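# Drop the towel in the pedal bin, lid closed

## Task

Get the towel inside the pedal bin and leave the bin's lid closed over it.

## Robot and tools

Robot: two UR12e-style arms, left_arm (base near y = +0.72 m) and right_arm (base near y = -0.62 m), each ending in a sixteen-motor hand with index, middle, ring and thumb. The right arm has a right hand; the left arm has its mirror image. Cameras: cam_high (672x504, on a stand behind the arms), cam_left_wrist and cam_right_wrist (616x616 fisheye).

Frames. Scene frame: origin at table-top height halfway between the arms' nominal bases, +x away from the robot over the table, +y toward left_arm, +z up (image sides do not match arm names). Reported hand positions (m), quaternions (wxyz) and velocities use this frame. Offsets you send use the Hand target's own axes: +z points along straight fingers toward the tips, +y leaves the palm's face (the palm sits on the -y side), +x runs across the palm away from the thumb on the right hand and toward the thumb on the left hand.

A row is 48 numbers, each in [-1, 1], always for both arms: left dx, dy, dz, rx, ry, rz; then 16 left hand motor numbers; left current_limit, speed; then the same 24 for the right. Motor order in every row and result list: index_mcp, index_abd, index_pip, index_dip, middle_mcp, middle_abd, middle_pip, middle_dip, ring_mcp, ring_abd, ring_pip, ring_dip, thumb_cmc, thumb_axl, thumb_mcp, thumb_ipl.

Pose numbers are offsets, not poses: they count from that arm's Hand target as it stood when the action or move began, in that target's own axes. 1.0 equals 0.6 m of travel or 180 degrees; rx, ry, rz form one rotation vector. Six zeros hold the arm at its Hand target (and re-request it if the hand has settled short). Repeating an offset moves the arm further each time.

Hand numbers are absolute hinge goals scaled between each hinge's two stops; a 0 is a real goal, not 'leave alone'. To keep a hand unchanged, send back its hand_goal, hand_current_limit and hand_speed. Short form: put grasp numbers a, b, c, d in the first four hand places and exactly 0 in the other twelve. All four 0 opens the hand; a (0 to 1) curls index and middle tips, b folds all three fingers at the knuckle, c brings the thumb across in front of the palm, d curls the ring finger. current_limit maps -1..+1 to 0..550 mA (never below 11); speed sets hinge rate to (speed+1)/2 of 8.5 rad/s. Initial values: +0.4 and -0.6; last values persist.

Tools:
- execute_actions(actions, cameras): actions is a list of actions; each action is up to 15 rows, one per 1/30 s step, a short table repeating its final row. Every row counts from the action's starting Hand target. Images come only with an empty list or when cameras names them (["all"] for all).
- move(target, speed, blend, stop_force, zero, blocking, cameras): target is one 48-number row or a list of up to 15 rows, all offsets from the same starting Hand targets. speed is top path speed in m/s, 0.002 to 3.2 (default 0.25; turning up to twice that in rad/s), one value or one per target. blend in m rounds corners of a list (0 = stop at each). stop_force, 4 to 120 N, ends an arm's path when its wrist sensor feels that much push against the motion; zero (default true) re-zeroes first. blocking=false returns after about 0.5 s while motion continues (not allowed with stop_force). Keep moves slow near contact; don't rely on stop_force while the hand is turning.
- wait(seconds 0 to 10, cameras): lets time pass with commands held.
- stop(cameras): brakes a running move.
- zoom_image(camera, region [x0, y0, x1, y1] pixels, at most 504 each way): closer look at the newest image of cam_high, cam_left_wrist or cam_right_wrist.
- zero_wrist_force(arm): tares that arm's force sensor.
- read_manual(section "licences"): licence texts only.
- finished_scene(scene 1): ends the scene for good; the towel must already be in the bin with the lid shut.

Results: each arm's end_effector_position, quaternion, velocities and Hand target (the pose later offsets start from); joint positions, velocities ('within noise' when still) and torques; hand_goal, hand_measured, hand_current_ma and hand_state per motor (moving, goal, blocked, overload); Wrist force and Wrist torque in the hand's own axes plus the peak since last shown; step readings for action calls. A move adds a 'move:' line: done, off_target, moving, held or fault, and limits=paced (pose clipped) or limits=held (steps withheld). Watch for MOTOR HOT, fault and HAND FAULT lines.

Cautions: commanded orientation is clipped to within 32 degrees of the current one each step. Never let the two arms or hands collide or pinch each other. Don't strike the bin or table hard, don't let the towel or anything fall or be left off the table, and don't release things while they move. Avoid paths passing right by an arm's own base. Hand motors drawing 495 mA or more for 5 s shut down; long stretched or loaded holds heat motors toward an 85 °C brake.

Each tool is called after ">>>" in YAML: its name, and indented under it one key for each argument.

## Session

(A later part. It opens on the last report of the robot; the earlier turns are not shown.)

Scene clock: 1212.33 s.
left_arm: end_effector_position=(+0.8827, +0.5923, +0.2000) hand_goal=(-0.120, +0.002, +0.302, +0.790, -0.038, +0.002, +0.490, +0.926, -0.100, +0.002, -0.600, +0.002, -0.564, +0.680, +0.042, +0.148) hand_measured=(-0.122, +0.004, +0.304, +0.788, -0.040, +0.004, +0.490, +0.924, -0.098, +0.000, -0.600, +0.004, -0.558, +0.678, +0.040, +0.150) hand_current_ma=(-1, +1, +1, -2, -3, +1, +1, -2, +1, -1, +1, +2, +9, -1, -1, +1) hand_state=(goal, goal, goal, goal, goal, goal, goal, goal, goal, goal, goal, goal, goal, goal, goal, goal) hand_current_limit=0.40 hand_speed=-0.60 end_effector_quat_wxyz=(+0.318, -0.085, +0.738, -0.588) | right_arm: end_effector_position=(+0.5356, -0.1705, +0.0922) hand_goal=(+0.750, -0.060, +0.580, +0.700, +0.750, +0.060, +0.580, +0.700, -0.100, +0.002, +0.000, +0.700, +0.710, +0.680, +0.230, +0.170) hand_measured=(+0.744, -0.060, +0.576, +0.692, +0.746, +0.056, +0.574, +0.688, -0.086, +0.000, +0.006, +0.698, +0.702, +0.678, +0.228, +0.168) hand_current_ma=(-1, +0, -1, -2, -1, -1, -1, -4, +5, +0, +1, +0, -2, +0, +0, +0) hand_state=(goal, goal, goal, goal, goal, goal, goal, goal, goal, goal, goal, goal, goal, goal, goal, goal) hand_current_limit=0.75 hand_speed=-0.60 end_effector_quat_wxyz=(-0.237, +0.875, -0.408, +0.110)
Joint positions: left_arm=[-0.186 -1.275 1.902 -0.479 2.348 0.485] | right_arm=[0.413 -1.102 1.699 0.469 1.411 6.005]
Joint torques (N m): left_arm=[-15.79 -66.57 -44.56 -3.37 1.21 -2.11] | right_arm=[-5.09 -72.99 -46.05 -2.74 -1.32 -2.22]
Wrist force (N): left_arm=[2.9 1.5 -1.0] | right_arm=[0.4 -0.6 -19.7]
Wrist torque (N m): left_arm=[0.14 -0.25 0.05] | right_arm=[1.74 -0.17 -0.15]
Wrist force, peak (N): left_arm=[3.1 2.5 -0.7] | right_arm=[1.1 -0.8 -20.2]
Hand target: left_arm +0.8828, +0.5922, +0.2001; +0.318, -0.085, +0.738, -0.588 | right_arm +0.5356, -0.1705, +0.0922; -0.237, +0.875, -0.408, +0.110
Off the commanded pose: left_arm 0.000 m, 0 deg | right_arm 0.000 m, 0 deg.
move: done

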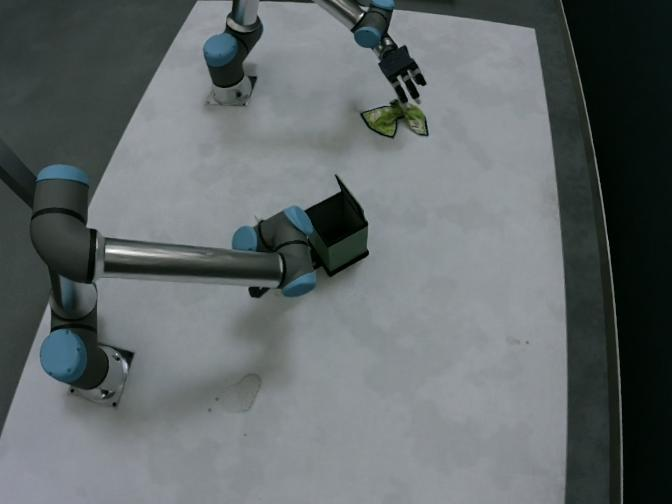

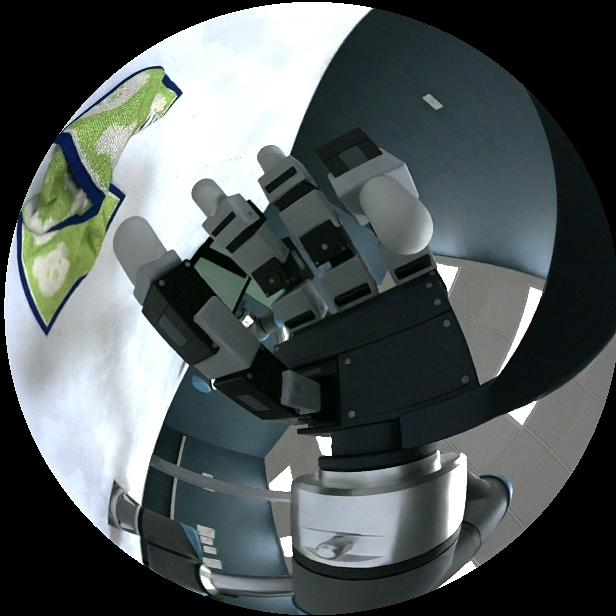

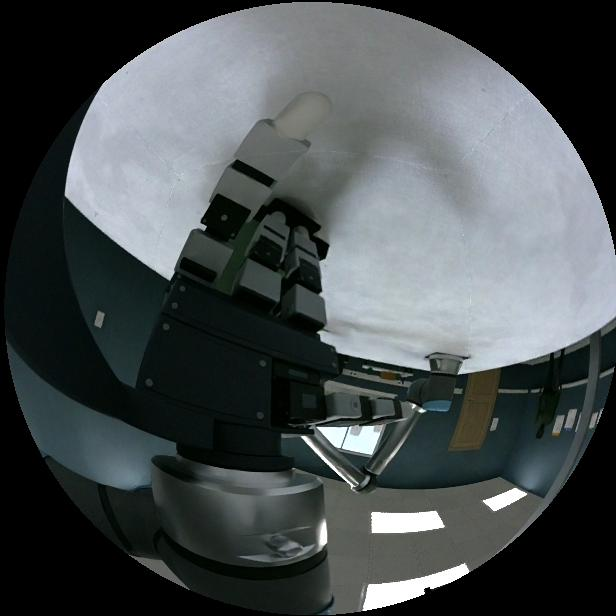

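>>> zoom_image:
  camera: "cam_left_wrist"
  region: [0, 50, 260, 350]

>>> zoom_image:
  camera: "cam_high"
  region: [350, 40, 450, 150]

Scaled by 1.680 from the camera's 616x616 image, which has a finer 880x880 frame.

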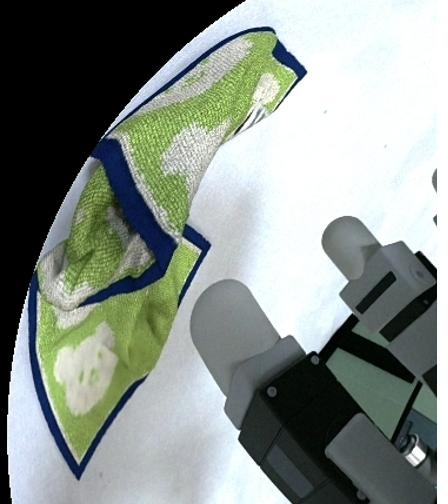

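Scaled by 4.582.

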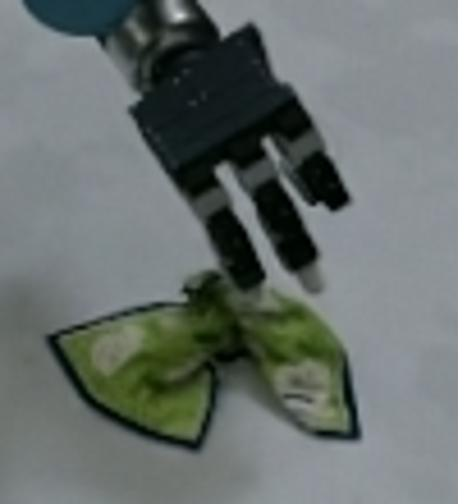

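>>> move:
  target: [0.032,0.0662,-0.0605,0.0309,-0.0125,0, 0.285,0.001,0.2125,0.73,0.4875,0.001,0.55,0.925,-0.1,0.001,-0.6,0.001,-0.565,0.68,0.0425,0.0875, 0.4,-0.6, 0,0,0,0,0,0, 0.75,-0.06,0.58,0.70,0.75,0.06,0.58,0.70,-0.1,0.001,0.0,0.7,0.71,0.68,0.23,0.17, 0.75,-0.6]
  speed: 0.25
  cameras: ["cam_left_wrist"]

>>> move:
  target: [0.0588,0.1452,0,0,0,0, 0.285,0.001,0.2125,0.73,0.4875,0.001,0.55,0.925,-0.1,0.001,-0.6,0.001,-0.565,0.68,0.0425,0.0875, 0.4,-0.6, 0,0,0,0,0,0, 0.75,-0.06,0.58,0.70,0.75,0.06,0.58,0.70,-0.1,0.001,0.0,0.7,0.71,0.68,0.23,0.17, 0.75,-0.6]
  speed: 0.05
  stop_force: 8
  cameras: ["cam_high", "cam_left_wrist"]

Scene clock: 1311.67 s.
left_arm: end_effector_position=(+0.8570, +0.6238, +0.1601) hand_goal=(+0.286, +0.002, +0.212, +0.730, +0.488, +0.002, +0.550, +0.926, -0.100, +0.002, -0.600, +0.002, -0.564, +0.680, +0.042, +0.088) hand_measured=(+0.268, +0.004, +0.214, +0.732, +0.466, +0.004, +0.544, +0.924, -0.100, +0.000, -0.600, +0.004, -0.558, +0.678, +0.042, +0.090) hand_current_ma=(-38, +1, +1, +2, -47, +1, -6, -2, +0, -1, +1, +2, +9, -1, +0, +3) hand_state=(goal, goal, goal, goal, blocked, goal, goal, goal, goal, goal, goal, goal, goal, goal, goal, goal) hand_current_limit=0.40 hand_speed=-0.60 end_effector_quat_wxyz=(+0.336, -0.081, +0.703, -0.622) | right_arm: end_effector_position=(+0.5356, -0.1705, +0.0922) hand_goal=(+0.750, -0.060, +0.580, +0.700, +0.750, +0.060, +0.580, +0.700, -0.100, +0.002, +0.000, +0.700, +0.710, +0.680, +0.230, +0.170) hand_measured=(+0.744, -0.060, +0.576, +0.692, +0.746, +0.056, +0.574, +0.688, -0.086, +0.000, +0.006, +0.698, +0.702, +0.678, +0.228, +0.168) hand_current_ma=(-1, +0, -1, -2, -1, -1, -1, -4, +5, +0, +1, +0, -2, +0, +0, +0) hand_state=(goal, goal, goal, goal, goal, goal, goal, goal, goal, goal, goal, goal, goal, goal, goal, goal) hand_current_limit=0.75 hand_speed=-0.60 end_effector_quat_wxyz=(-0.237, +0.875, -0.408, +0.110)
Joint positions: left_arm=[-0.129 -1.263 2.031 -0.768 2.41 0.382] | right_arm=[0.413 -1.102 1.699 0.469 1.411 6.005]
Joint torques (N m): left_arm=[-11.9 -75.32 -36.04 -4.65 -0.82 2.92] | right_arm=[-4.12 -72.64 -46.12 -2.87 -1.27 -2.11]
Wrist force (N): left_arm=[2.8 1.3 -1.4] | right_arm=[0.1 -0.6 -19.0]
Wrist torque (N m): left_arm=[0.08 -0.20 0.04] | right_arm=[1.72 -0.16 -0.16]
Wrist force, peak (N): left_arm=[3.6 2.5 -2.6] | right_arm=[1.0 -0.4 -20.2]
Hand target: left_arm +0.8570, +0.6238, +0.1601; +0.336, -0.081, +0.703, -0.622 | right_arm +0.5356, -0.1705, +0.0922; -0.237, +0.875, -0.408, +0.110
Off the commanded pose: left_arm 0.000 m, 0 deg | right_arm 0.000 m, 0 deg.
move: done
Images, in order (width x height): cam_left_wrist 616x616.

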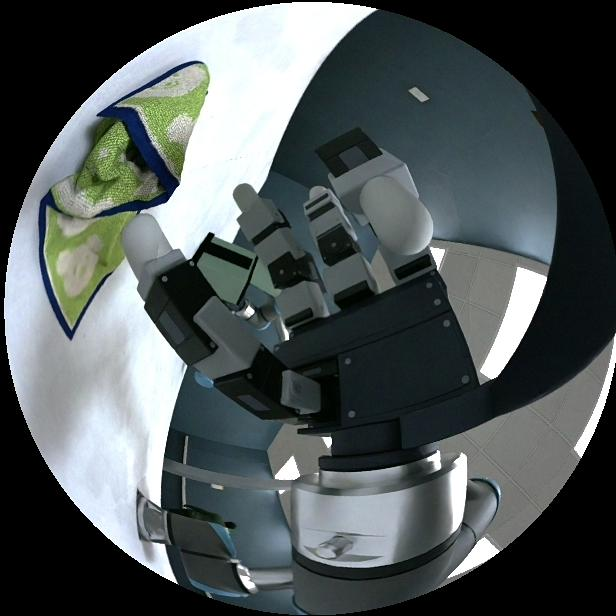

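Scene clock: 1314.70 s.
left_arm: end_effector_position=(+0.8567, +0.6236, +0.0661) hand_goal=(+0.286, +0.002, +0.212, +0.730, +0.488, +0.002, +0.550, +0.926, -0.100, +0.002, -0.600, +0.002, -0.564, +0.680, +0.042, +0.088) hand_measured=(+0.268, +0.004, +0.214, +0.732, +0.466, +0.004, +0.544, +0.924, -0.100, +0.000, -0.600, +0.004, -0.558, +0.678, +0.042, +0.090) hand_current_ma=(-37, +1, +1, +2, -45, +1, -6, -2, +0, -1, +1, +2, +9, -1, +0, +3) hand_state=(goal, goal, goal, goal, blocked, goal, goal, goal, goal, goal, goal, goal, goal, goal, goal, goal) hand_current_limit=0.40 hand_speed=-0.60 end_effector_quat_wxyz=(+0.336, -0.081, +0.703, -0.622) | right_arm: end_effector_position=(+0.5356, -0.1705, +0.0922) hand_goal=(+0.750, -0.060, +0.580, +0.700, +0.750, +0.060, +0.580, +0.700, -0.100, +0.002, +0.000, +0.700, +0.710, +0.680, +0.230, +0.170) hand_measured=(+0.744, -0.060, +0.576, +0.692, +0.746, +0.056, +0.574, +0.688, -0.086, +0.000, +0.006, +0.698, +0.702, +0.678, +0.228, +0.168) hand_current_ma=(-1, +0, -1, -2, -1, -1, -1, -4, +5, +0, +1, +0, -2, +0, +0, +0) hand_state=(goal, goal, goal, goal, goal, goal, goal, goal, goal, goal, goal, goal, goal, goal, goal, goal) hand_current_limit=0.75 hand_speed=-0.60 end_effector_quat_wxyz=(-0.237, +0.875, -0.408, +0.110)
Joint positions: left_arm=[-0.129 -1.133 2.074 -0.941 2.41 0.382] | right_arm=[0.413 -1.102 1.699 0.469 1.411 6.005]
Joint torques (N m): left_arm=[-10.25 -79.43 -38.62 0.6 -0.84 -2.08] | right_arm=[-5.84 -71.94 -44.81 -2.95 -1.61 -1.98]
Wrist force (N): left_arm=[2.9 1.6 -1.0] | right_arm=[0.5 -0.5 -18.6]
Wrist torque (N m): left_arm=[0.08 -0.22 0.04] | right_arm=[1.72 -0.23 -0.12]
Wrist force, peak (N): left_arm=[3.3 2.1 -1.3] | right_arm=[0.5 -0.6 -20.2]
Hand target: left_arm +0.8567, +0.6236, +0.0661; +0.336, -0.081, +0.703, -0.622 | right_arm +0.5356, -0.1705, +0.0922; -0.237, +0.875, -0.408, +0.110
Off the commanded pose: left_arm 0.000 m, 0 deg | right_arm 0.000 m, 0 deg.
move: done
Images, in order (width x height): cam_high 672x504, cam_left_wrist 616x616.

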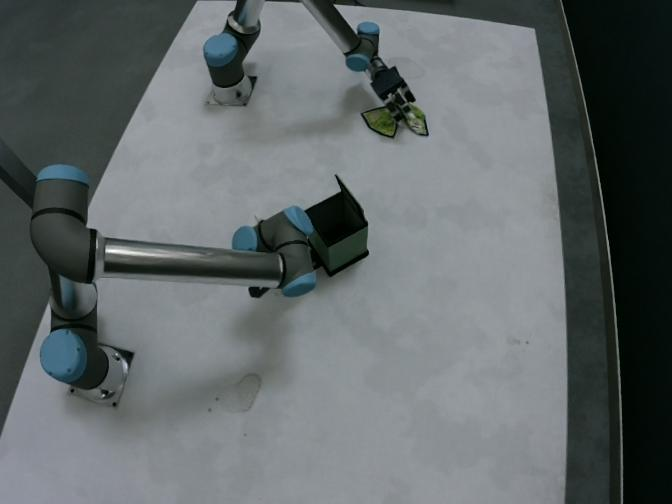

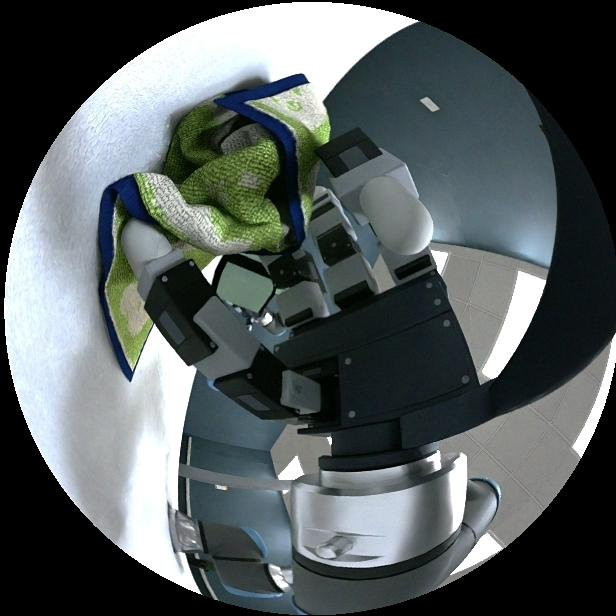

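>>> zoom_image:
  camera: "cam_left_wrist"
  region: [90, 60, 350, 390]

>>> zoom_image:
  camera: "cam_high"
  region: [340, 50, 450, 150]

Scaled by 1.527 from the camera's 616x616 image, which has a finer 880x880 frame.

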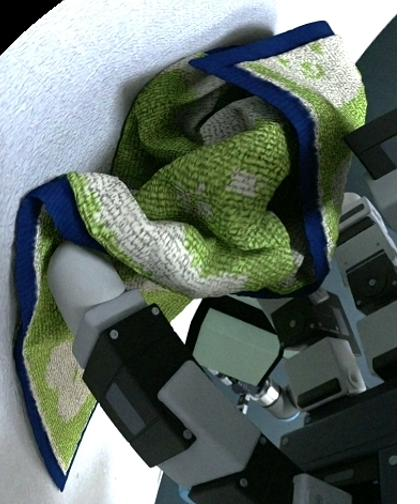

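Scaled by 4.582.

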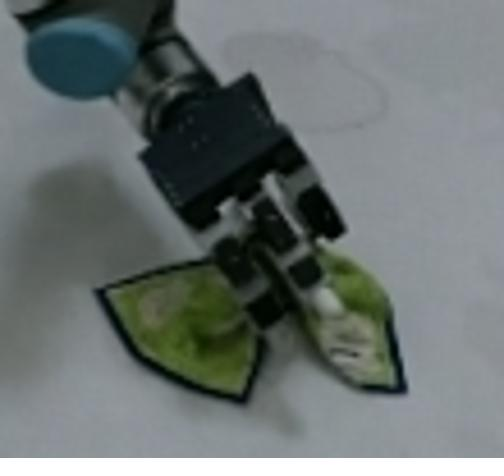

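>>> move:
  target: [0,0,0.0333,0,0,0, -0.8625,0.001,0.45,0.85,-0.95,0.001,0.35,0.85,-0.1,0.001,-0.6,0.001,-0.565,0.68,0.02,0.06, 0.6,-0.8, 0,0,0,0,0,0, 0.75,-0.06,0.58,0.70,0.75,0.06,0.58,0.70,-0.1,0.001,0.0,0.7,0.71,0.68,0.23,0.17, 0.75,-0.6]
  speed: 0.02
  cameras: ["cam_high", "cam_left_wrist"]

Scene clock: 1335.80 s.
left_arm: end_effector_position=(+0.8681, +0.6073, +0.0661) hand_goal=(-0.862, +0.002, +0.450, +0.850, -0.950, +0.002, +0.350, +0.850, -0.100, +0.002, -0.600, +0.002, -0.564, +0.680, +0.020, +0.060) hand_measured=(-0.526, +0.002, +0.484, +0.864, -0.656, -0.004, +0.376, +0.860, -0.100, +0.000, -0.600, +0.004, -0.566, +0.678, +0.054, +0.070) hand_current_ma=(+440, +0, +75, +22, +440, -7, +54, +17, +0, -1, +1, +2, -1, -1, +111, +20) hand_state=(blocked, goal, blocked, goal, blocked, goal, blocked, goal, goal, goal, goal, goal, goal, goal, blocked, goal) hand_current_limit=0.60 hand_speed=-0.80 end_effector_quat_wxyz=(+0.336, -0.081, +0.703, -0.622) | right_arm: end_effector_position=(+0.5356, -0.1705, +0.0922) hand_goal=(+0.750, -0.060, +0.580, +0.700, +0.750, +0.060, +0.580, +0.700, -0.100, +0.002, +0.000, +0.700, +0.710, +0.680, +0.230, +0.170) hand_measured=(+0.744, -0.060, +0.576, +0.692, +0.746, +0.056, +0.574, +0.688, -0.086, +0.000, +0.006, +0.698, +0.702, +0.678, +0.228, +0.168) hand_current_ma=(-1, +0, -1, -2, -1, -1, -1, -4, +5, +0, +1, +0, -2, +0, +0, +0) hand_state=(goal, goal, goal, goal, goal, goal, goal, goal, goal, goal, goal, goal, goal, goal, goal, goal) hand_current_limit=0.75 hand_speed=-0.60 end_effector_quat_wxyz=(-0.237, +0.875, -0.408, +0.110)
Joint positions: left_arm=[-0.154 -1.123 2.056 -0.933 2.385 0.382] | right_arm=[0.413 -1.102 1.699 0.469 1.411 6.005]
Joint torques (N m): left_arm=[9.38 -81.42 -22.31 -3.96 1.96 -1.42] | right_arm=[-6.08 -72.58 -45.76 -2.56 -1.43 -1.87]
Wrist force (N): left_arm=[2.1 0.3 -0.8] | right_arm=[0.2 -0.9 -18.9]
Wrist torque (N m): left_arm=[0.14 -0.22 0.02] | right_arm=[1.69 -0.19 -0.15]
Wrist force, peak (N): left_arm=[3.1 1.6 -1.5] | right_arm=[0.1 -0.4 -20.3]
Hand target: left_arm +0.8681, +0.6073, +0.0661; +0.336, -0.081, +0.703, -0.622 | right_arm +0.5356, -0.1705, +0.0922; -0.237, +0.875, -0.408, +0.110
Off the commanded pose: left_arm 0.000 m, 0 deg | right_arm 0.000 m, 0 deg.
move: done
Images, in order (width x height): cam_high 672x504, cam_left_wrist 616x616.

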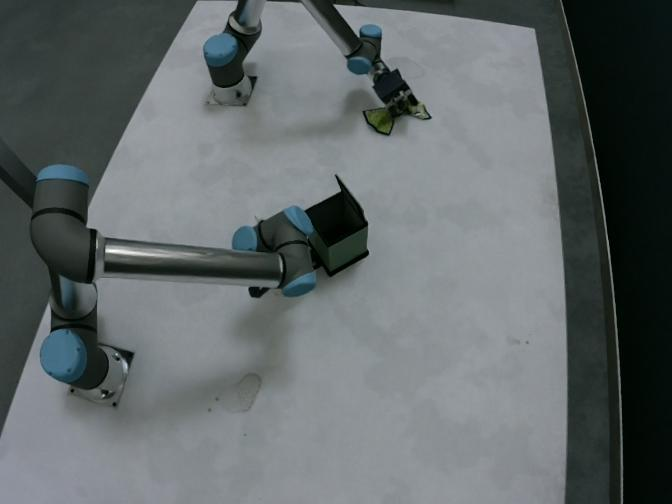

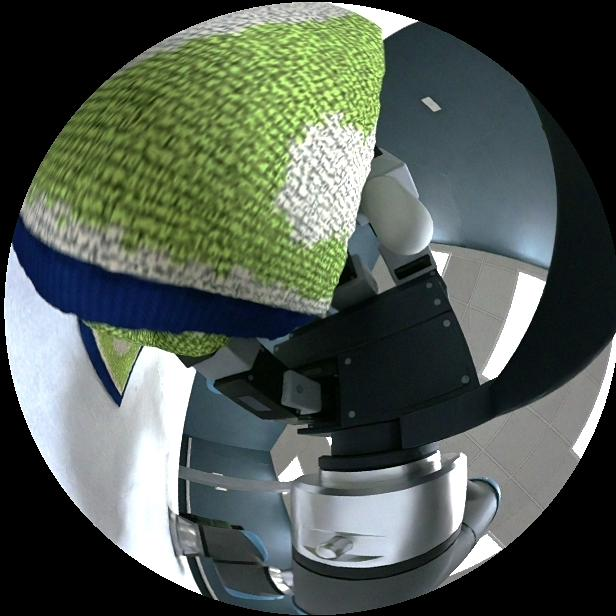

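>>> move:
  target: [-0.1875,-0.4635,0,0,0,0, -0.8625,0.001,0.45,0.85,-0.95,0.001,0.35,0.85,-0.1,0.001,-0.6,0.001,-0.565,0.68,0.02,0.06, 0.6,-0.8, 0,0,0,0,0,0, 0.75,-0.06,0.58,0.70,0.75,0.06,0.58,0.70,-0.1,0.001,0.0,0.7,0.71,0.68,0.23,0.17, 0.75,-0.6]
  speed: 0.15
  cameras: ["cam_high", "cam_left_wrist"]

Scene clock: 1350.90 s.
left_arm: end_effector_position=(+0.8689, +0.6077, +0.3662) hand_goal=(-0.862, +0.002, +0.450, +0.850, -0.950, +0.002, +0.350, +0.850, -0.100, +0.002, -0.600, +0.002, -0.564, +0.680, +0.020, +0.060) hand_measured=(-0.558, +0.006, +0.484, +0.864, -0.910, -0.014, +0.370, +0.860, -0.100, +0.000, -0.600, +0.004, -0.544, +0.678, +0.070, +0.076) hand_current_ma=(+440, +5, +75, +22, +104, -23, +36, +17, +0, -1, +1, +2, +38, -1, +180, +44) hand_state=(blocked, goal, blocked, goal, blocked, goal, goal, goal, goal, goal, goal, goal, goal, goal, blocked, goal) hand_current_limit=0.60 hand_speed=-0.80 end_effector_quat_wxyz=(+0.336, -0.081, +0.703, -0.622) | right_arm: end_effector_position=(+0.5356, -0.1705, +0.0922) hand_goal=(+0.750, -0.060, +0.580, +0.700, +0.750, +0.060, +0.580, +0.700, -0.100, +0.002, +0.000, +0.700, +0.710, +0.680, +0.230, +0.170) hand_measured=(+0.744, -0.060, +0.576, +0.692, +0.746, +0.056, +0.574, +0.688, -0.086, +0.000, +0.006, +0.698, +0.702, +0.678, +0.228, +0.168) hand_current_ma=(-1, +0, -1, -2, -1, -1, -1, -4, +5, +0, +1, +0, -2, +0, +0, +0) hand_state=(goal, goal, goal, goal, goal, goal, goal, goal, goal, goal, goal, goal, goal, goal, goal, goal) hand_current_limit=0.75 hand_speed=-0.60 end_effector_quat_wxyz=(-0.237, +0.875, -0.408, +0.110)
Joint positions: left_arm=[-0.153 -1.445 1.831 -0.385 2.386 0.382] | right_arm=[0.413 -1.102 1.699 0.469 1.411 6.005]
Joint torques (N m): left_arm=[3.41 -50.39 -42.91 -3.25 1.75 3.48] | right_arm=[-3.69 -71.24 -44.92 -2.75 -1.45 -2.16]
Wrist force (N): left_arm=[2.9 1.9 -1.4] | right_arm=[0.7 -0.3 -19.2]
Wrist torque (N m): left_arm=[0.30 -0.27 0.02] | right_arm=[1.76 -0.24 -0.12]
Wrist force, peak (N): left_arm=[3.7 3.4 -0.9] | right_arm=[0.3 -0.7 -20.2]
Hand target: left_arm +0.8689, +0.6077, +0.3661; +0.336, -0.081, +0.703, -0.622 | right_arm +0.5356, -0.1705, +0.0922; -0.237, +0.875, -0.408, +0.110
Off the commanded pose: left_arm 0.000 m, 0 deg | right_arm 0.000 m, 0 deg.
move: done
Images, in order (width x height): cam_high 672x504, cam_left_wrist 616x616.

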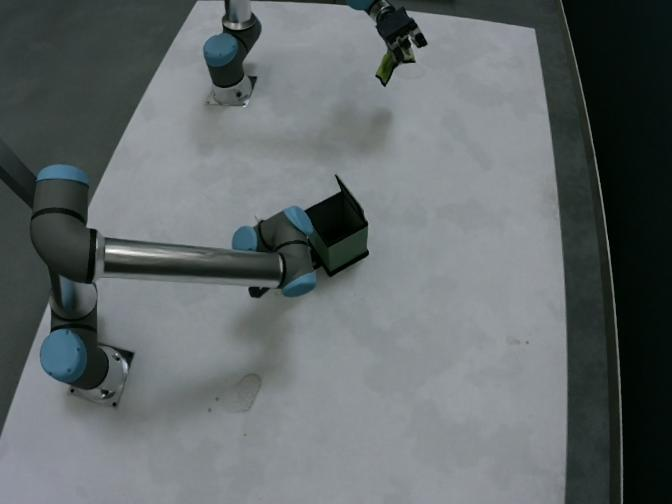

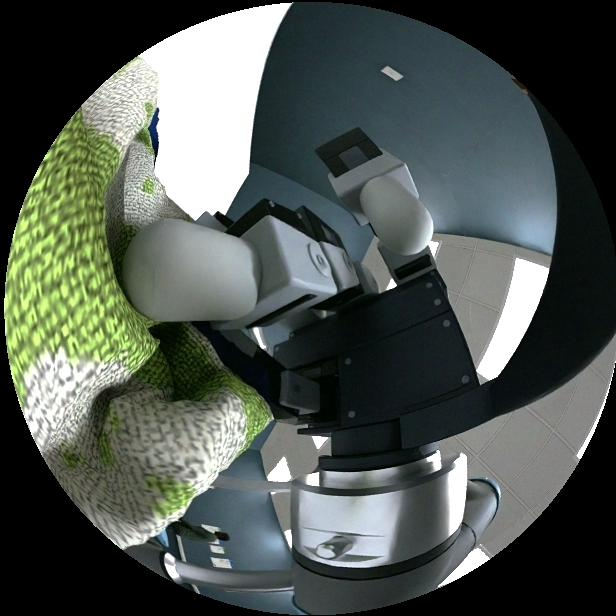

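>>> zoom_image:
  camera: "cam_high"
  region: [350, 0, 450, 100]

>>> zoom_image:
  camera: "cam_left_wrist"
  region: [0, 30, 300, 330]

Scaled by 5.040.

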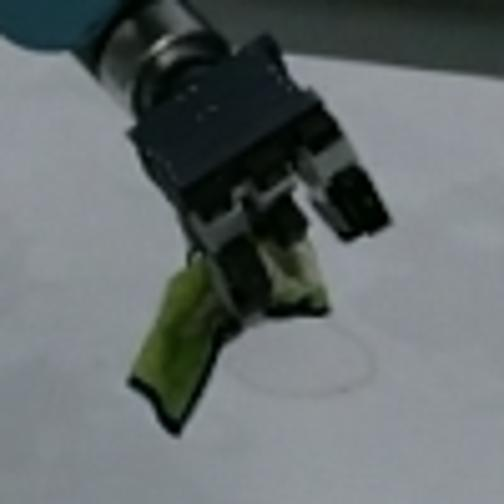

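Scaled by 1.680 from the camera's 616x616 image, which has a finer 880x880 frame.

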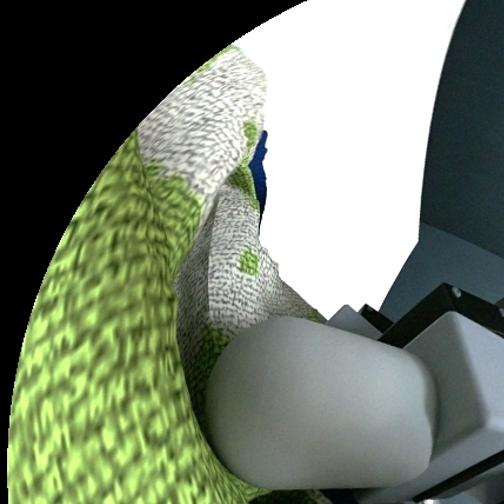

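>>> move:
  target:
    - [0.728,-0.5352,0.5298,-0.0063,-0.0155,0.1, -0.8625,0.001,0.45,0.85,-0.95,0.001,0.35,0.85,-0.1,0.001,-0.6,0.001,-0.565,0.68,0.02,0.06, 0.6,-0.8, 0,0,0,0,0,0, 0.75,-0.06,0.58,0.70,0.75,0.06,0.58,0.70,-0.1,0.001,0.0,0.7,0.71,0.68,0.23,0.17, 0.75,-0.6]
    - [0.7445,-0.488,0.763,-0.0063,-0.0155,0.1, -0.8625,0.001,0.45,0.85,-0.95,0.001,0.35,0.85,-0.1,0.001,-0.6,0.001,-0.565,0.68,0.02,0.06, 0.6,-0.8, 0,0,0,0,0,0, 0.75,-0.06,0.58,0.70,0.75,0.06,0.58,0.70,-0.1,0.001,0.0,0.7,0.71,0.68,0.23,0.17, 0.75,-0.6]
  speed: 0.25
  blend: [0.05, 0]
  cameras: ["all"]

Scene clock: 1426.57 s.
left_arm: end_effector_position=(+0.7023, -0.0674, +0.4715) hand_goal=(-0.862, +0.002, +0.450, +0.850, -0.950, +0.002, +0.350, +0.850, -0.100, +0.002, -0.600, +0.002, -0.564, +0.680, +0.020, +0.060) hand_measured=(-0.560, +0.010, +0.484, +0.864, -0.940, +0.002, +0.354, +0.854, -0.100, +0.000, -0.600, +0.004, -0.552, +0.678, +0.070, +0.076) hand_current_ma=(+440, +9, +77, +22, +17, +0, +6, +4, -1, -1, +1, +2, +18, -1, +180, +44) hand_state=(blocked, goal, blocked, goal, goal, goal, goal, goal, goal, goal, goal, goal, goal, goal, blocked, goal) hand_current_limit=0.60 hand_speed=-0.80 end_effector_quat_wxyz=(+0.446, +0.012, +0.704, -0.552) | right_arm: end_effector_position=(+0.5356, -0.1705, +0.0922) hand_goal=(+0.750, -0.060, +0.580, +0.700, +0.750, +0.060, +0.580, +0.700, -0.100, +0.002, +0.000, +0.700, +0.710, +0.680, +0.230, +0.170) hand_measured=(+0.744, -0.060, +0.576, +0.692, +0.746, +0.056, +0.574, +0.688, -0.086, +0.000, +0.006, +0.698, +0.702, +0.678, +0.228, +0.168) hand_current_ma=(-1, +0, -1, -2, -1, -1, -1, -4, +5, +0, +1, +0, -2, +0, +0, +0) hand_state=(goal, goal, goal, goal, goal, goal, goal, goal, goal, goal, goal, goal, goal, goal, goal, goal) hand_current_limit=0.75 hand_speed=-0.60 end_effector_quat_wxyz=(-0.237, +0.875, -0.408, +0.110)
Joint positions: left_arm=[-1.206 -1.299 1.478 -0.187 1.282 0.698] | right_arm=[0.413 -1.102 1.699 0.469 1.411 6.005]
Joint torques (N m): left_arm=[-14.21 -62.47 -52.07 -4.52 -1.21 -2.86] | right_arm=[-4.04 -71.33 -43.64 -2.82 -1.57 -1.95]
Wrist force (N): left_arm=[3.4 2.0 -0.6] | right_arm=[0.6 -1.0 -19.4]
Wrist torque (N m): left_arm=[0.21 -0.30 0.02] | right_arm=[1.68 -0.20 -0.13]
Wrist force, peak (N): left_arm=[0.9 3.8 -3.0] | right_arm=[1.0 -0.6 -20.5]
Hand target: left_arm +0.7022, -0.0676, +0.4715; +0.446, +0.012, +0.704, -0.552 | right_arm +0.5356, -0.1705, +0.0922; -0.237, +0.875, -0.408, +0.110
Off the commanded pose: left_arm 0.000 m, 0 deg | right_arm 0.000 m, 0 deg.
move: done

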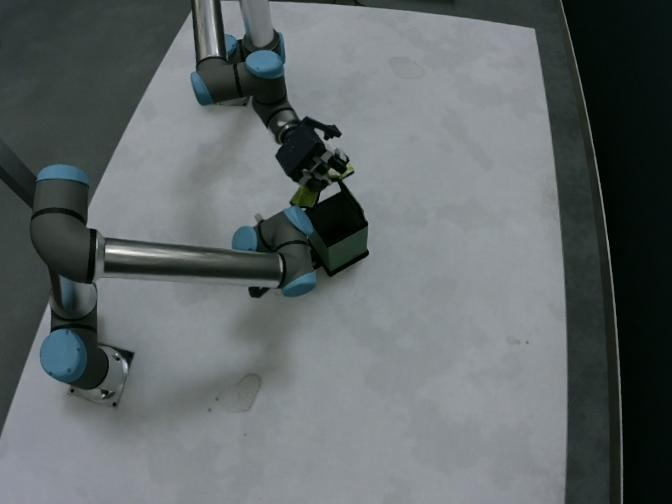

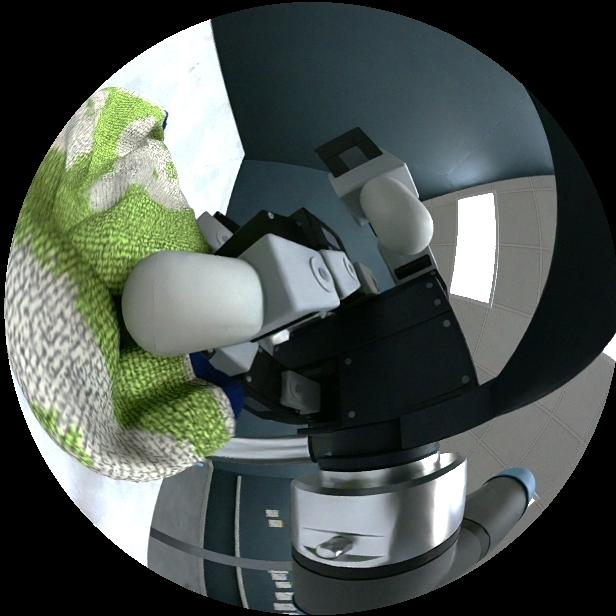

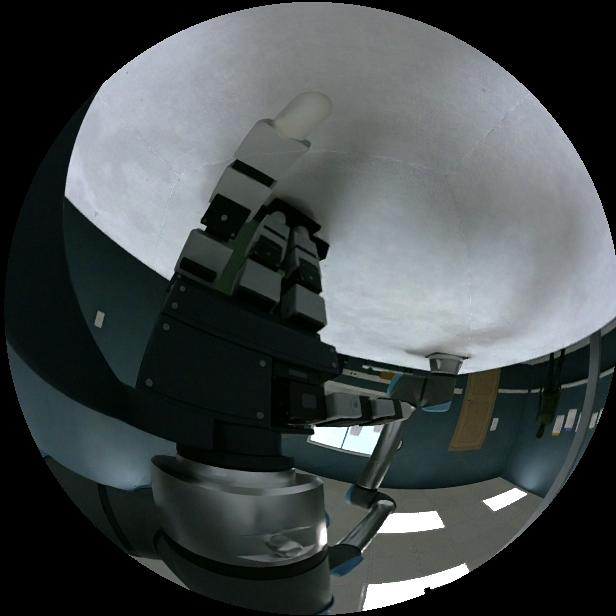

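>>> zoom_image:
  camera: "cam_high"
  region: [260, 100, 390, 280]

>>> zoom_image:
  camera: "cam_left_wrist"
  region: [0, 80, 250, 500]

Scaled by 2.800.

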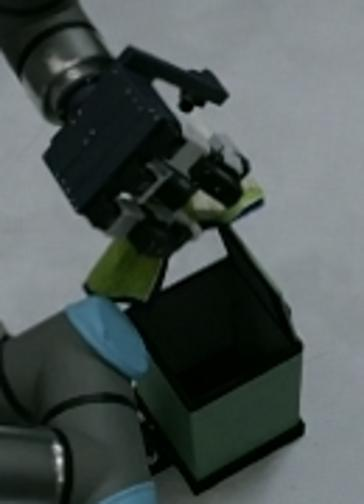

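Scaled by 1.200 from the camera's 616x616 image, which has a finer 880x880 frame.

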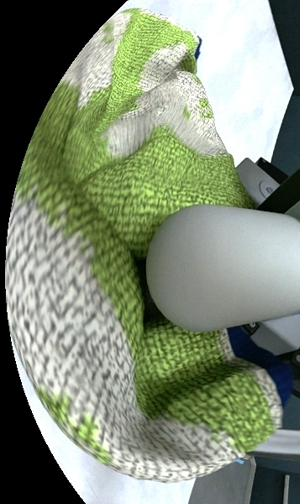

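>>> move:
  target:
    - [-0.0392,-0.0315,-0.232,0,0,-0.03, -0.8625,0.001,0.45,0.85,-0.95,0.001,0.35,0.85,-0.1,0.001,-0.6,0.001,-0.565,0.68,0.02,0.06, 0.6,-0.8, 0,0,0,0,0,0, 0.75,-0.06,0.58,0.70,0.75,0.06,0.58,0.70,-0.1,0.001,0.0,0.7,0.71,0.68,0.23,0.17, 0.75,-0.6]
    - [-0.27,0.55,-0.5235,0,0,-0.1, -0.8625,0.001,0.45,0.85,-0.95,0.001,0.35,0.85,-0.1,0.001,-0.6,0.001,-0.565,0.68,0.02,0.06, 0.6,-0.8, 0,0,0,0,0,0, 0.75,-0.06,0.58,0.70,0.75,0.06,0.58,0.70,-0.1,0.001,0.0,0.7,0.71,0.68,0.23,0.17, 0.75,-0.6]
    - [-0.0295,0.8375,-0.5267,0,0,-0.1, -0.8625,0.001,0.45,0.85,-0.95,0.001,0.35,0.85,-0.1,0.001,-0.6,0.001,-0.565,0.68,0.02,0.06, 0.6,-0.8, 0,0,0,0,0,0, 0.75,-0.06,0.58,0.70,0.75,0.06,0.58,0.70,-0.1,0.001,0.0,0.7,0.71,0.68,0.23,0.17, 0.75,-0.6]
  speed: [0.3, 0.3, 0.12]
  blend: [0.06, 0.05, 0]
  cameras: ["cam_high", "cam_left_wrist"]

Scene clock: 1516.80 s.
left_arm: end_effector_position=(+0.7743, +0.3857, +0.0946) hand_goal=(-0.862, +0.002, +0.450, +0.850, -0.950, +0.002, +0.350, +0.850, -0.100, +0.002, -0.600, +0.002, -0.564, +0.680, +0.020, +0.060) hand_measured=(-0.562, +0.010, +0.484, +0.864, -0.940, +0.002, +0.354, +0.852, -0.100, +0.000, -0.600, +0.004, -0.560, +0.678, +0.070, +0.076) hand_current_ma=(+440, +9, +77, +22, +16, +0, +5, +3, -1, -1, +1, +2, +5, -1, +180, +44) hand_state=(blocked, goal, blocked, goal, goal, goal, goal, goal, goal, goal, goal, goal, goal, goal, blocked, goal) hand_current_limit=0.60 hand_speed=-0.80 end_effector_quat_wxyz=(+0.354, -0.099, +0.698, -0.615) | right_arm: end_effector_position=(+0.5356, -0.1705, +0.0922) hand_goal=(+0.750, -0.060, +0.580, +0.700, +0.750, +0.060, +0.580, +0.700, -0.100, +0.002, +0.000, +0.700, +0.710, +0.680, +0.230, +0.170) hand_measured=(+0.744, -0.060, +0.576, +0.692, +0.746, +0.056, +0.574, +0.688, -0.086, +0.000, +0.006, +0.698, +0.702, +0.678, +0.228, +0.168) hand_current_ma=(-1, +0, -1, -2, -1, -1, -1, -4, +5, +0, +1, +0, -2, +0, +0, +0) hand_state=(goal, goal, goal, goal, goal, goal, goal, goal, goal, goal, goal, goal, goal, goal, goal, goal) hand_current_limit=0.75 hand_speed=-0.60 end_effector_quat_wxyz=(-0.237, +0.875, -0.408, +0.110)
Joint positions: left_arm=[-0.608 -1.273 2.228 -0.963 1.88 0.379] | right_arm=[0.413 -1.102 1.699 0.469 1.411 6.005]
Joint torques (N m): left_arm=[-8.91 -54.34 -38.93 -1.41 -0.37 -0.63] | right_arm=[-5.18 -70.66 -42.08 -2.65 -1.65 -1.96]
Wrist force (N): left_arm=[2.7 1.8 -1.2] | right_arm=[0.4 -0.4 -19.0]
Wrist torque (N m): left_arm=[0.23 -0.22 0.10] | right_arm=[1.76 -0.21 -0.12]
Wrist force, peak (N): left_arm=[4.1 2.3 2.1] | right_arm=[0.6 -0.5 -20.3]
Hand target: left_arm +0.7744, +0.3857, +0.0946; +0.354, -0.099, +0.697, -0.615 | right_arm +0.5356, -0.1705, +0.0922; -0.237, +0.875, -0.408, +0.110
Off the commanded pose: left_arm 0.000 m, 0 deg | right_arm 0.000 m, 0 deg.
move: done
Images, in order (width x height): cam_high 672x504, cam_left_wrist 616x616.

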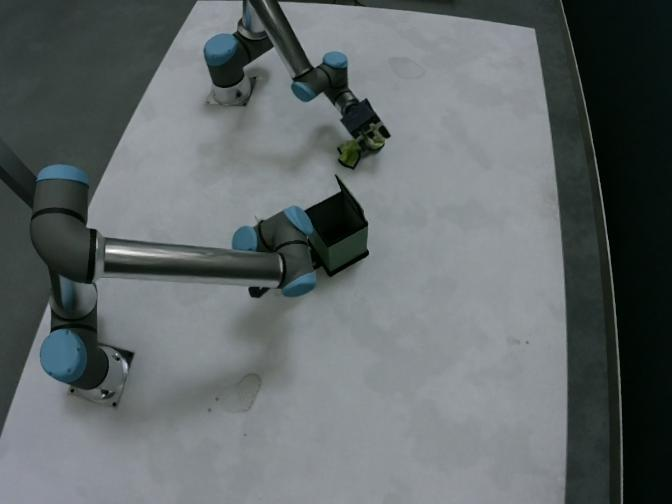

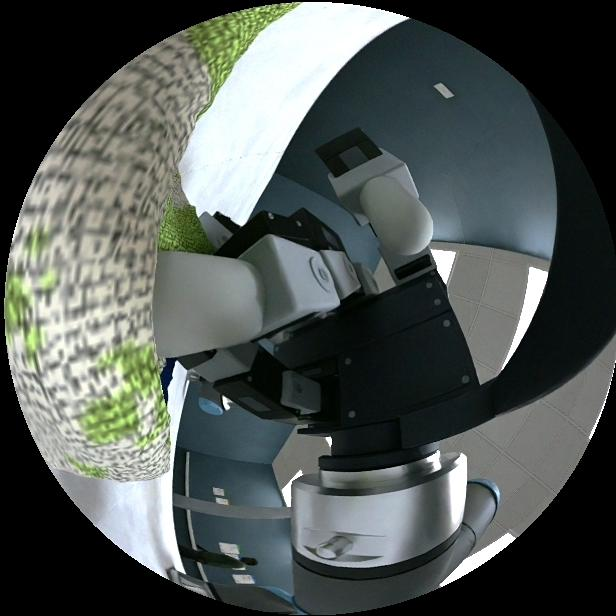

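>>> move:
  target:
    - [0,0,0,0,0,0, 0.285,0.001,0.2125,0.73,0.4875,0.001,0.55,0.925,-0.1,0.001,-0.6,0.001,-0.565,0.68,0.0425,0.0875, 0.5,-0.7, 0,0,0,0,0,0, 0.75,-0.06,0.58,0.70,0.75,0.06,0.58,0.70,-0.1,0.001,0.0,0.7,0.71,0.68,0.23,0.17, 0.75,-0.6]
    - [-0.0938,-0.2318,0,0,0,0, 0.285,0.001,0.2125,0.73,0.4875,0.001,0.55,0.925,-0.1,0.001,-0.6,0.001,-0.565,0.68,0.0425,0.0875, 0.5,-0.7, 0,0,0,0,0,0, 0.75,-0.06,0.58,0.70,0.75,0.06,0.58,0.70,-0.1,0.001,0.0,0.7,0.71,0.68,0.23,0.17, 0.75,-0.6]
  speed: 0.15
  cameras: ["cam_high", "cam_left_wrist"]

>>> zoom_image:
  camera: "cam_high"
  region: [310, 80, 420, 190]

>>> zoom_image:
  camera: "cam_left_wrist"
  region: [0, 30, 300, 400]

Scene clock: 1533.63 s.
left_arm: end_effector_position=(+0.7741, +0.3869, +0.2447) hand_goal=(+0.286, +0.002, +0.212, +0.730, +0.488, +0.002, +0.550, +0.926, -0.100, +0.002, -0.600, +0.002, -0.564, +0.680, +0.042, +0.088) hand_measured=(+0.268, +0.008, +0.214, +0.732, +0.468, +0.000, +0.544, +0.922, -0.100, +0.000, -0.600, +0.004, -0.564, +0.678, +0.046, +0.090) hand_current_ma=(-35, +5, +1, +2, -41, -1, -7, -4, -1, -1, +1, +2, +1, -1, +4, +2) hand_state=(goal, goal, goal, goal, goal, goal, goal, goal, goal, goal, goal, goal, goal, goal, goal, goal) hand_current_limit=0.50 hand_speed=-0.70 end_effector_quat_wxyz=(+0.354, -0.099, +0.697, -0.615) | right_arm: end_effector_position=(+0.5356, -0.1705, +0.0922) hand_goal=(+0.750, -0.060, +0.580, +0.700, +0.750, +0.060, +0.580, +0.700, -0.100, +0.002, +0.000, +0.700, +0.710, +0.680, +0.230, +0.170) hand_measured=(+0.744, -0.060, +0.576, +0.692, +0.746, +0.056, +0.574, +0.688, -0.086, +0.000, +0.006, +0.698, +0.702, +0.678, +0.228, +0.168) hand_current_ma=(-1, +0, -1, -2, -1, -1, -1, -4, +5, +0, +1, +0, -2, +0, +0, +0) hand_state=(goal, goal, goal, goal, goal, goal, goal, goal, goal, goal, goal, goal, goal, goal, goal, goal) hand_current_limit=0.75 hand_speed=-0.60 end_effector_quat_wxyz=(-0.237, +0.875, -0.408, +0.110)
Joint positions: left_arm=[-0.606 -1.487 2.127 -0.648 1.881 0.379] | right_arm=[0.413 -1.102 1.699 0.469 1.411 6.005]
Joint torques (N m): left_arm=[2.16 -48.58 -36.01 -3.5 0.91 2.15] | right_arm=[-5.24 -70.27 -41.49 -2.95 -1.36 -1.8]
Wrist force (N): left_arm=[2.4 1.9 -1.1] | right_arm=[0.9 -0.4 -18.2]
Wrist torque (N m): left_arm=[0.14 -0.15 0.09] | right_arm=[1.71 -0.29 -0.07]
Wrist force, peak (N): left_arm=[3.5 3.5 -1.2] | right_arm=[0.5 -0.4 -20.3]
Hand target: left_arm +0.7741, +0.3869, +0.2446; +0.354, -0.099, +0.697, -0.615 | right_arm +0.5356, -0.1705, +0.0922; -0.237, +0.875, -0.408, +0.110
Off the commanded pose: left_arm 0.000 m, 0 deg | right_arm 0.000 m, 0 deg.
move: done
Images, in order (width x height): cam_high 672x504, cam_left_wrist 616x616.

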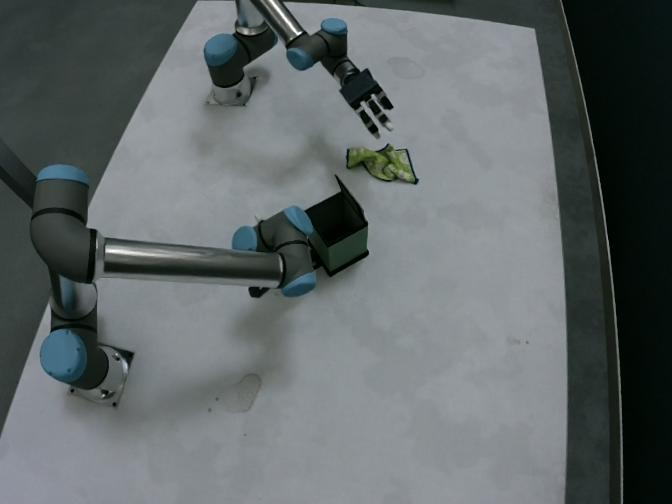

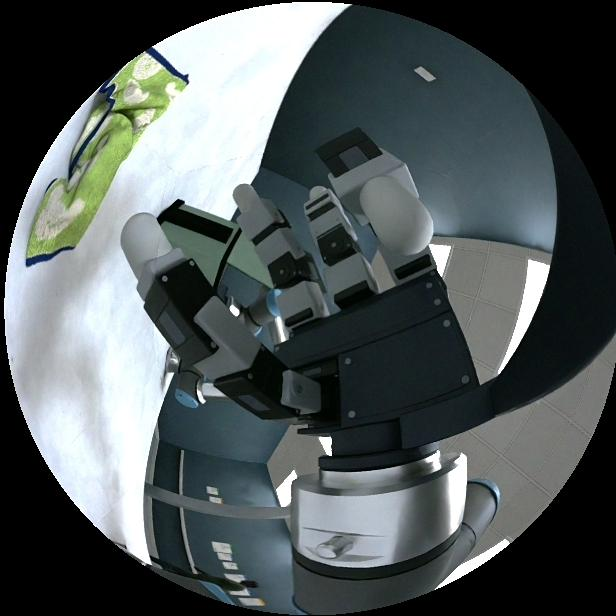

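Scaled by 4.582.

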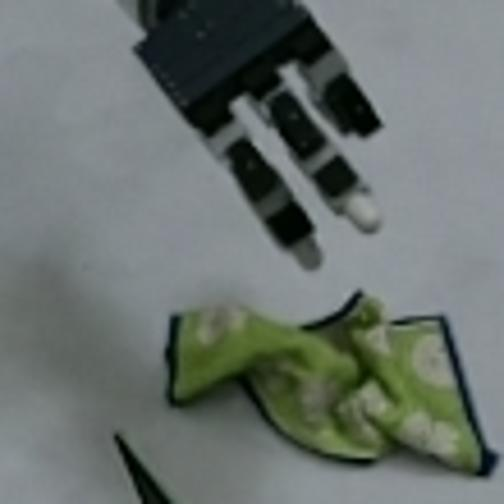

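Scaled by 1.362 from the camera's 616x616 image, which has a finer 880x880 frame.

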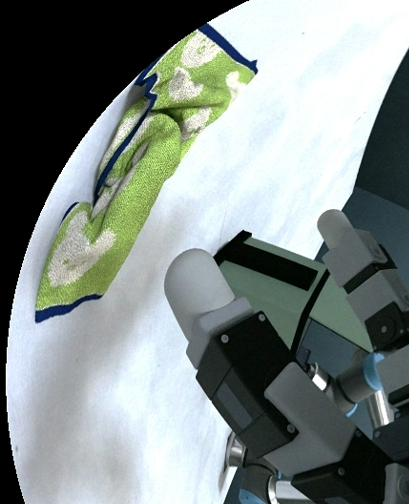

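>>> move:
  target: [0.1113,0.125,-0.0397,0.0475,0.1185,-0.0011, 0.285,0.001,0.2125,0.73,0.4875,0.001,0.55,0.925,-0.1,0.001,-0.6,0.001,-0.565,0.68,0.0425,0.0875, 0.5,-0.7, 0,0,0,0,0,0, 0.75,-0.06,0.58,0.70,0.75,0.06,0.58,0.70,-0.1,0.001,0.0,0.7,0.71,0.68,0.23,0.17, 0.75,-0.6]
  speed: 0.2
  cameras: ["cam_left_wrist"]

>>> move:
  target: [0.0544,0.1344,0,0,0,0, 0.285,0.001,0.2125,0.73,0.4875,0.001,0.55,0.925,-0.1,0.001,-0.6,0.001,-0.565,0.68,0.0425,0.0875, 0.5,-0.7, 0,0,0,0,0,0, 0.75,-0.06,0.58,0.70,0.75,0.06,0.58,0.70,-0.1,0.001,0.0,0.7,0.71,0.68,0.23,0.17, 0.75,-0.6]
  speed: 0.05
  stop_force: 8
  cameras: ["cam_high", "cam_left_wrist"]

>>> zoom_image:
  camera: "cam_high"
  region: [310, 80, 420, 190]

>>> zoom_image:
  camera: "cam_left_wrist"
  region: [0, 30, 350, 400]

Scene clock: 1609.43 s.
left_arm: end_effector_position=(+0.7331, +0.3842, +0.1501) hand_goal=(+0.286, +0.002, +0.212, +0.730, +0.488, +0.002, +0.550, +0.926, -0.100, +0.002, -0.600, +0.002, -0.564, +0.680, +0.042, +0.088) hand_measured=(+0.268, +0.008, +0.214, +0.732, +0.468, +0.000, +0.544, +0.922, -0.100, +0.000, -0.600, +0.004, -0.564, +0.678, +0.046, +0.090) hand_current_ma=(-35, +5, +1, +2, -41, -1, -7, -4, -1, -1, +1, +2, +1, -1, +4, +2) hand_state=(goal, goal, goal, goal, goal, goal, goal, goal, goal, goal, goal, goal, goal, goal, goal, goal) hand_current_limit=0.50 hand_speed=-0.70 end_effector_quat_wxyz=(+0.224, +0.042, +0.703, -0.674) | right_arm: end_effector_position=(+0.5356, -0.1705, +0.0922) hand_goal=(+0.750, -0.060, +0.580, +0.700, +0.750, +0.060, +0.580, +0.700, -0.100, +0.002, +0.000, +0.700, +0.710, +0.680, +0.230, +0.170) hand_measured=(+0.744, -0.060, +0.576, +0.692, +0.746, +0.056, +0.574, +0.688, -0.086, +0.000, +0.006, +0.698, +0.702, +0.678, +0.228, +0.168) hand_current_ma=(-1, +0, -1, -2, -1, -1, -1, -4, +5, +0, +1, +0, -2, +0, +0, +0) hand_state=(goal, goal, goal, goal, goal, goal, goal, goal, goal, goal, goal, goal, goal, goal, goal, goal) hand_current_limit=0.75 hand_speed=-0.60 end_effector_quat_wxyz=(-0.237, +0.875, -0.408, +0.110)
Joint positions: left_arm=[-0.489 -1.314 2.134 -0.832 2.399 0.372] | right_arm=[0.413 -1.102 1.699 0.469 1.411 6.005]
Joint torques (N m): left_arm=[-14.65 -57.37 -29.11 0.23 1.29 -1.17] | right_arm=[-5.54 -70.19 -41.27 -2.71 -1.5 -2.01]
Wrist force (N): left_arm=[2.3 1.5 -1.1] | right_arm=[0.7 0.0 -18.5]
Wrist torque (N m): left_arm=[0.10 -0.13 0.12] | right_arm=[1.77 -0.25 -0.08]
Wrist force, peak (N): left_arm=[2.9 2.5 -1.5] | right_arm=[0.8 -0.7 -20.2]
Hand target: left_arm +0.7330, +0.3842, +0.1500; +0.224, +0.042, +0.703, -0.674 | right_arm +0.5356, -0.1705, +0.0922; -0.237, +0.875, -0.408, +0.110
Off the commanded pose: left_arm 0.000 m, 0 deg | right_arm 0.000 m, 0 deg.
move: done
Images, in order (width x height): cam_left_wrist 616x616.

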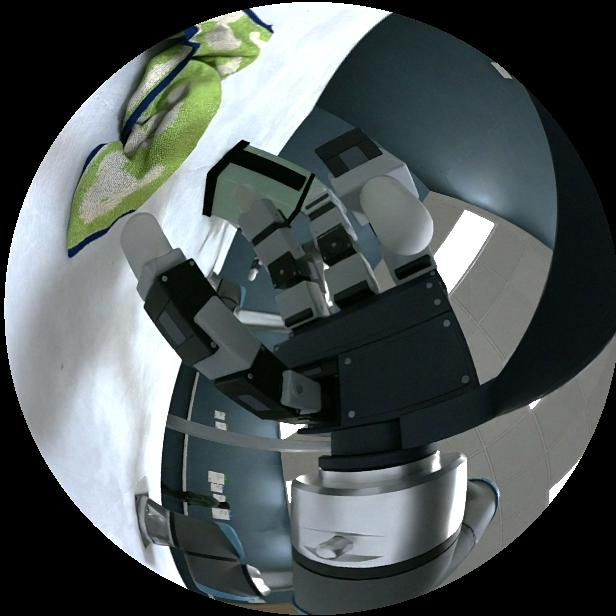

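Scene clock: 1612.33 s.
left_arm: end_effector_position=(+0.7329, +0.3835, +0.0630) hand_goal=(+0.286, +0.002, +0.212, +0.730, +0.488, +0.002, +0.550, +0.926, -0.100, +0.002, -0.600, +0.002, -0.564, +0.680, +0.042, +0.088) hand_measured=(+0.268, +0.008, +0.214, +0.732, +0.468, +0.000, +0.544, +0.922, -0.100, +0.000, -0.600, +0.004, -0.564, +0.678, +0.046, +0.090) hand_current_ma=(-35, +5, +1, +2, -41, -1, -7, -4, -1, -1, +1, +2, +1, -1, +4, +2) hand_state=(goal, goal, goal, goal, goal, goal, goal, goal, goal, goal, goal, goal, goal, goal, goal, goal) hand_current_limit=0.50 hand_speed=-0.70 end_effector_quat_wxyz=(+0.224, +0.042, +0.703, -0.674) | right_arm: end_effector_position=(+0.5356, -0.1705, +0.0922) hand_goal=(+0.750, -0.060, +0.580, +0.700, +0.750, +0.060, +0.580, +0.700, -0.100, +0.002, +0.000, +0.700, +0.710, +0.680, +0.230, +0.170) hand_measured=(+0.744, -0.060, +0.576, +0.692, +0.746, +0.056, +0.574, +0.688, -0.086, +0.000, +0.006, +0.698, +0.702, +0.678, +0.228, +0.168) hand_current_ma=(-1, +0, -1, -2, -1, -1, -1, -4, +5, +0, +1, +0, -2, +0, +0, +0) hand_state=(goal, goal, goal, goal, goal, goal, goal, goal, goal, goal, goal, goal, goal, goal, goal, goal) hand_current_limit=0.75 hand_speed=-0.60 end_effector_quat_wxyz=(-0.237, +0.875, -0.408, +0.110)
Joint positions: left_arm=[-0.491 -1.18 2.174 -1.005 2.398 0.372] | right_arm=[0.413 -1.102 1.699 0.469 1.411 6.005]
Joint torques (N m): left_arm=[-7.84 -74.48 -36.65 0.51 -0.5 -2.22] | right_arm=[-5.33 -69.63 -40.94 -2.75 -1.43 -1.96]
Wrist force (N): left_arm=[2.7 1.5 -1.4] | right_arm=[0.4 -0.7 -19.6]
Wrist torque (N m): left_arm=[0.13 -0.19 0.16] | right_arm=[1.74 -0.17 -0.15]
Wrist force, peak (N): left_arm=[3.0 2.3 -1.6] | right_arm=[0.7 -0.6 -20.0]
Hand target: left_arm +0.7329, +0.3835, +0.0630; +0.224, +0.042, +0.703, -0.674 | right_arm +0.5356, -0.1705, +0.0922; -0.237, +0.875, -0.408, +0.110
Off the commanded pose: left_arm 0.000 m, 0 deg | right_arm 0.000 m, 0 deg.
move: done
Images, in order (width x height): cam_high 672x504, cam_left_wrist 616x616.

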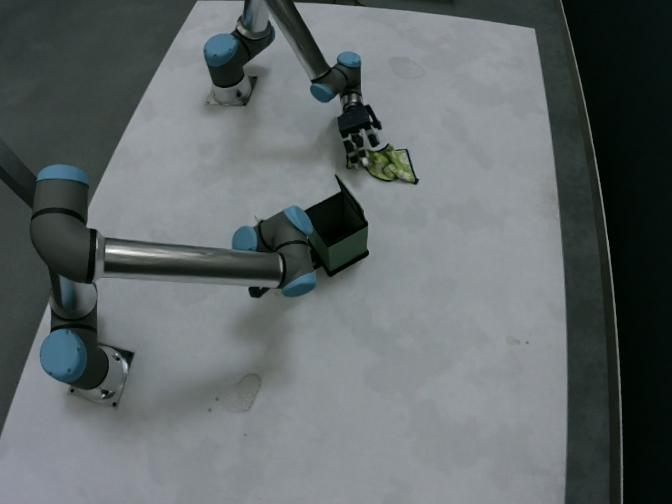

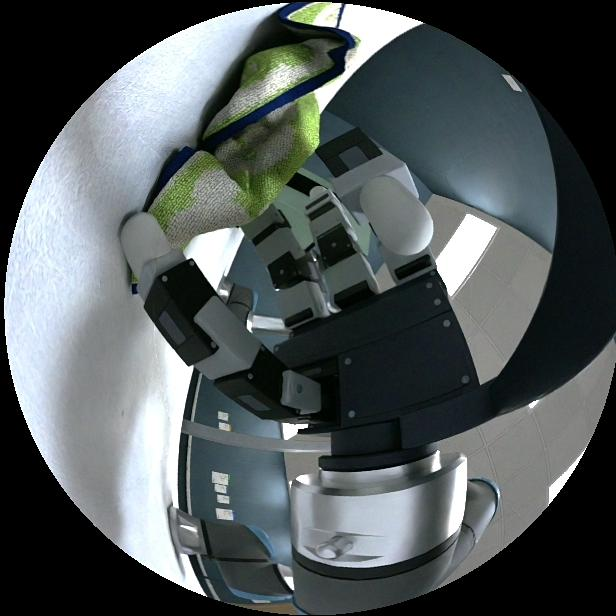

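Scaled by 4.582.

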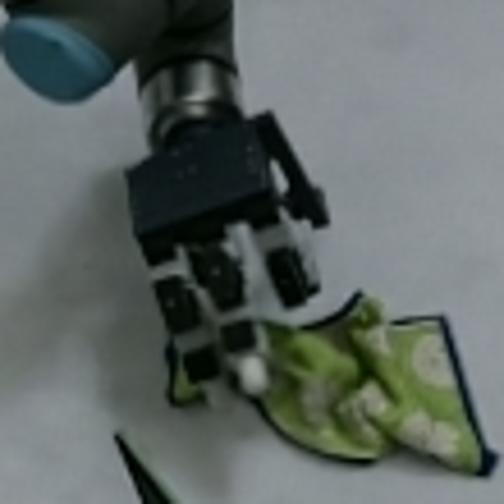

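Scaled by 1.362 from the camera's 616x616 image, which has a finer 880x880 frame.

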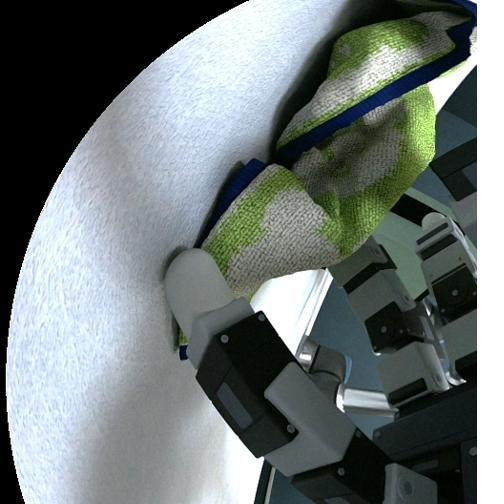

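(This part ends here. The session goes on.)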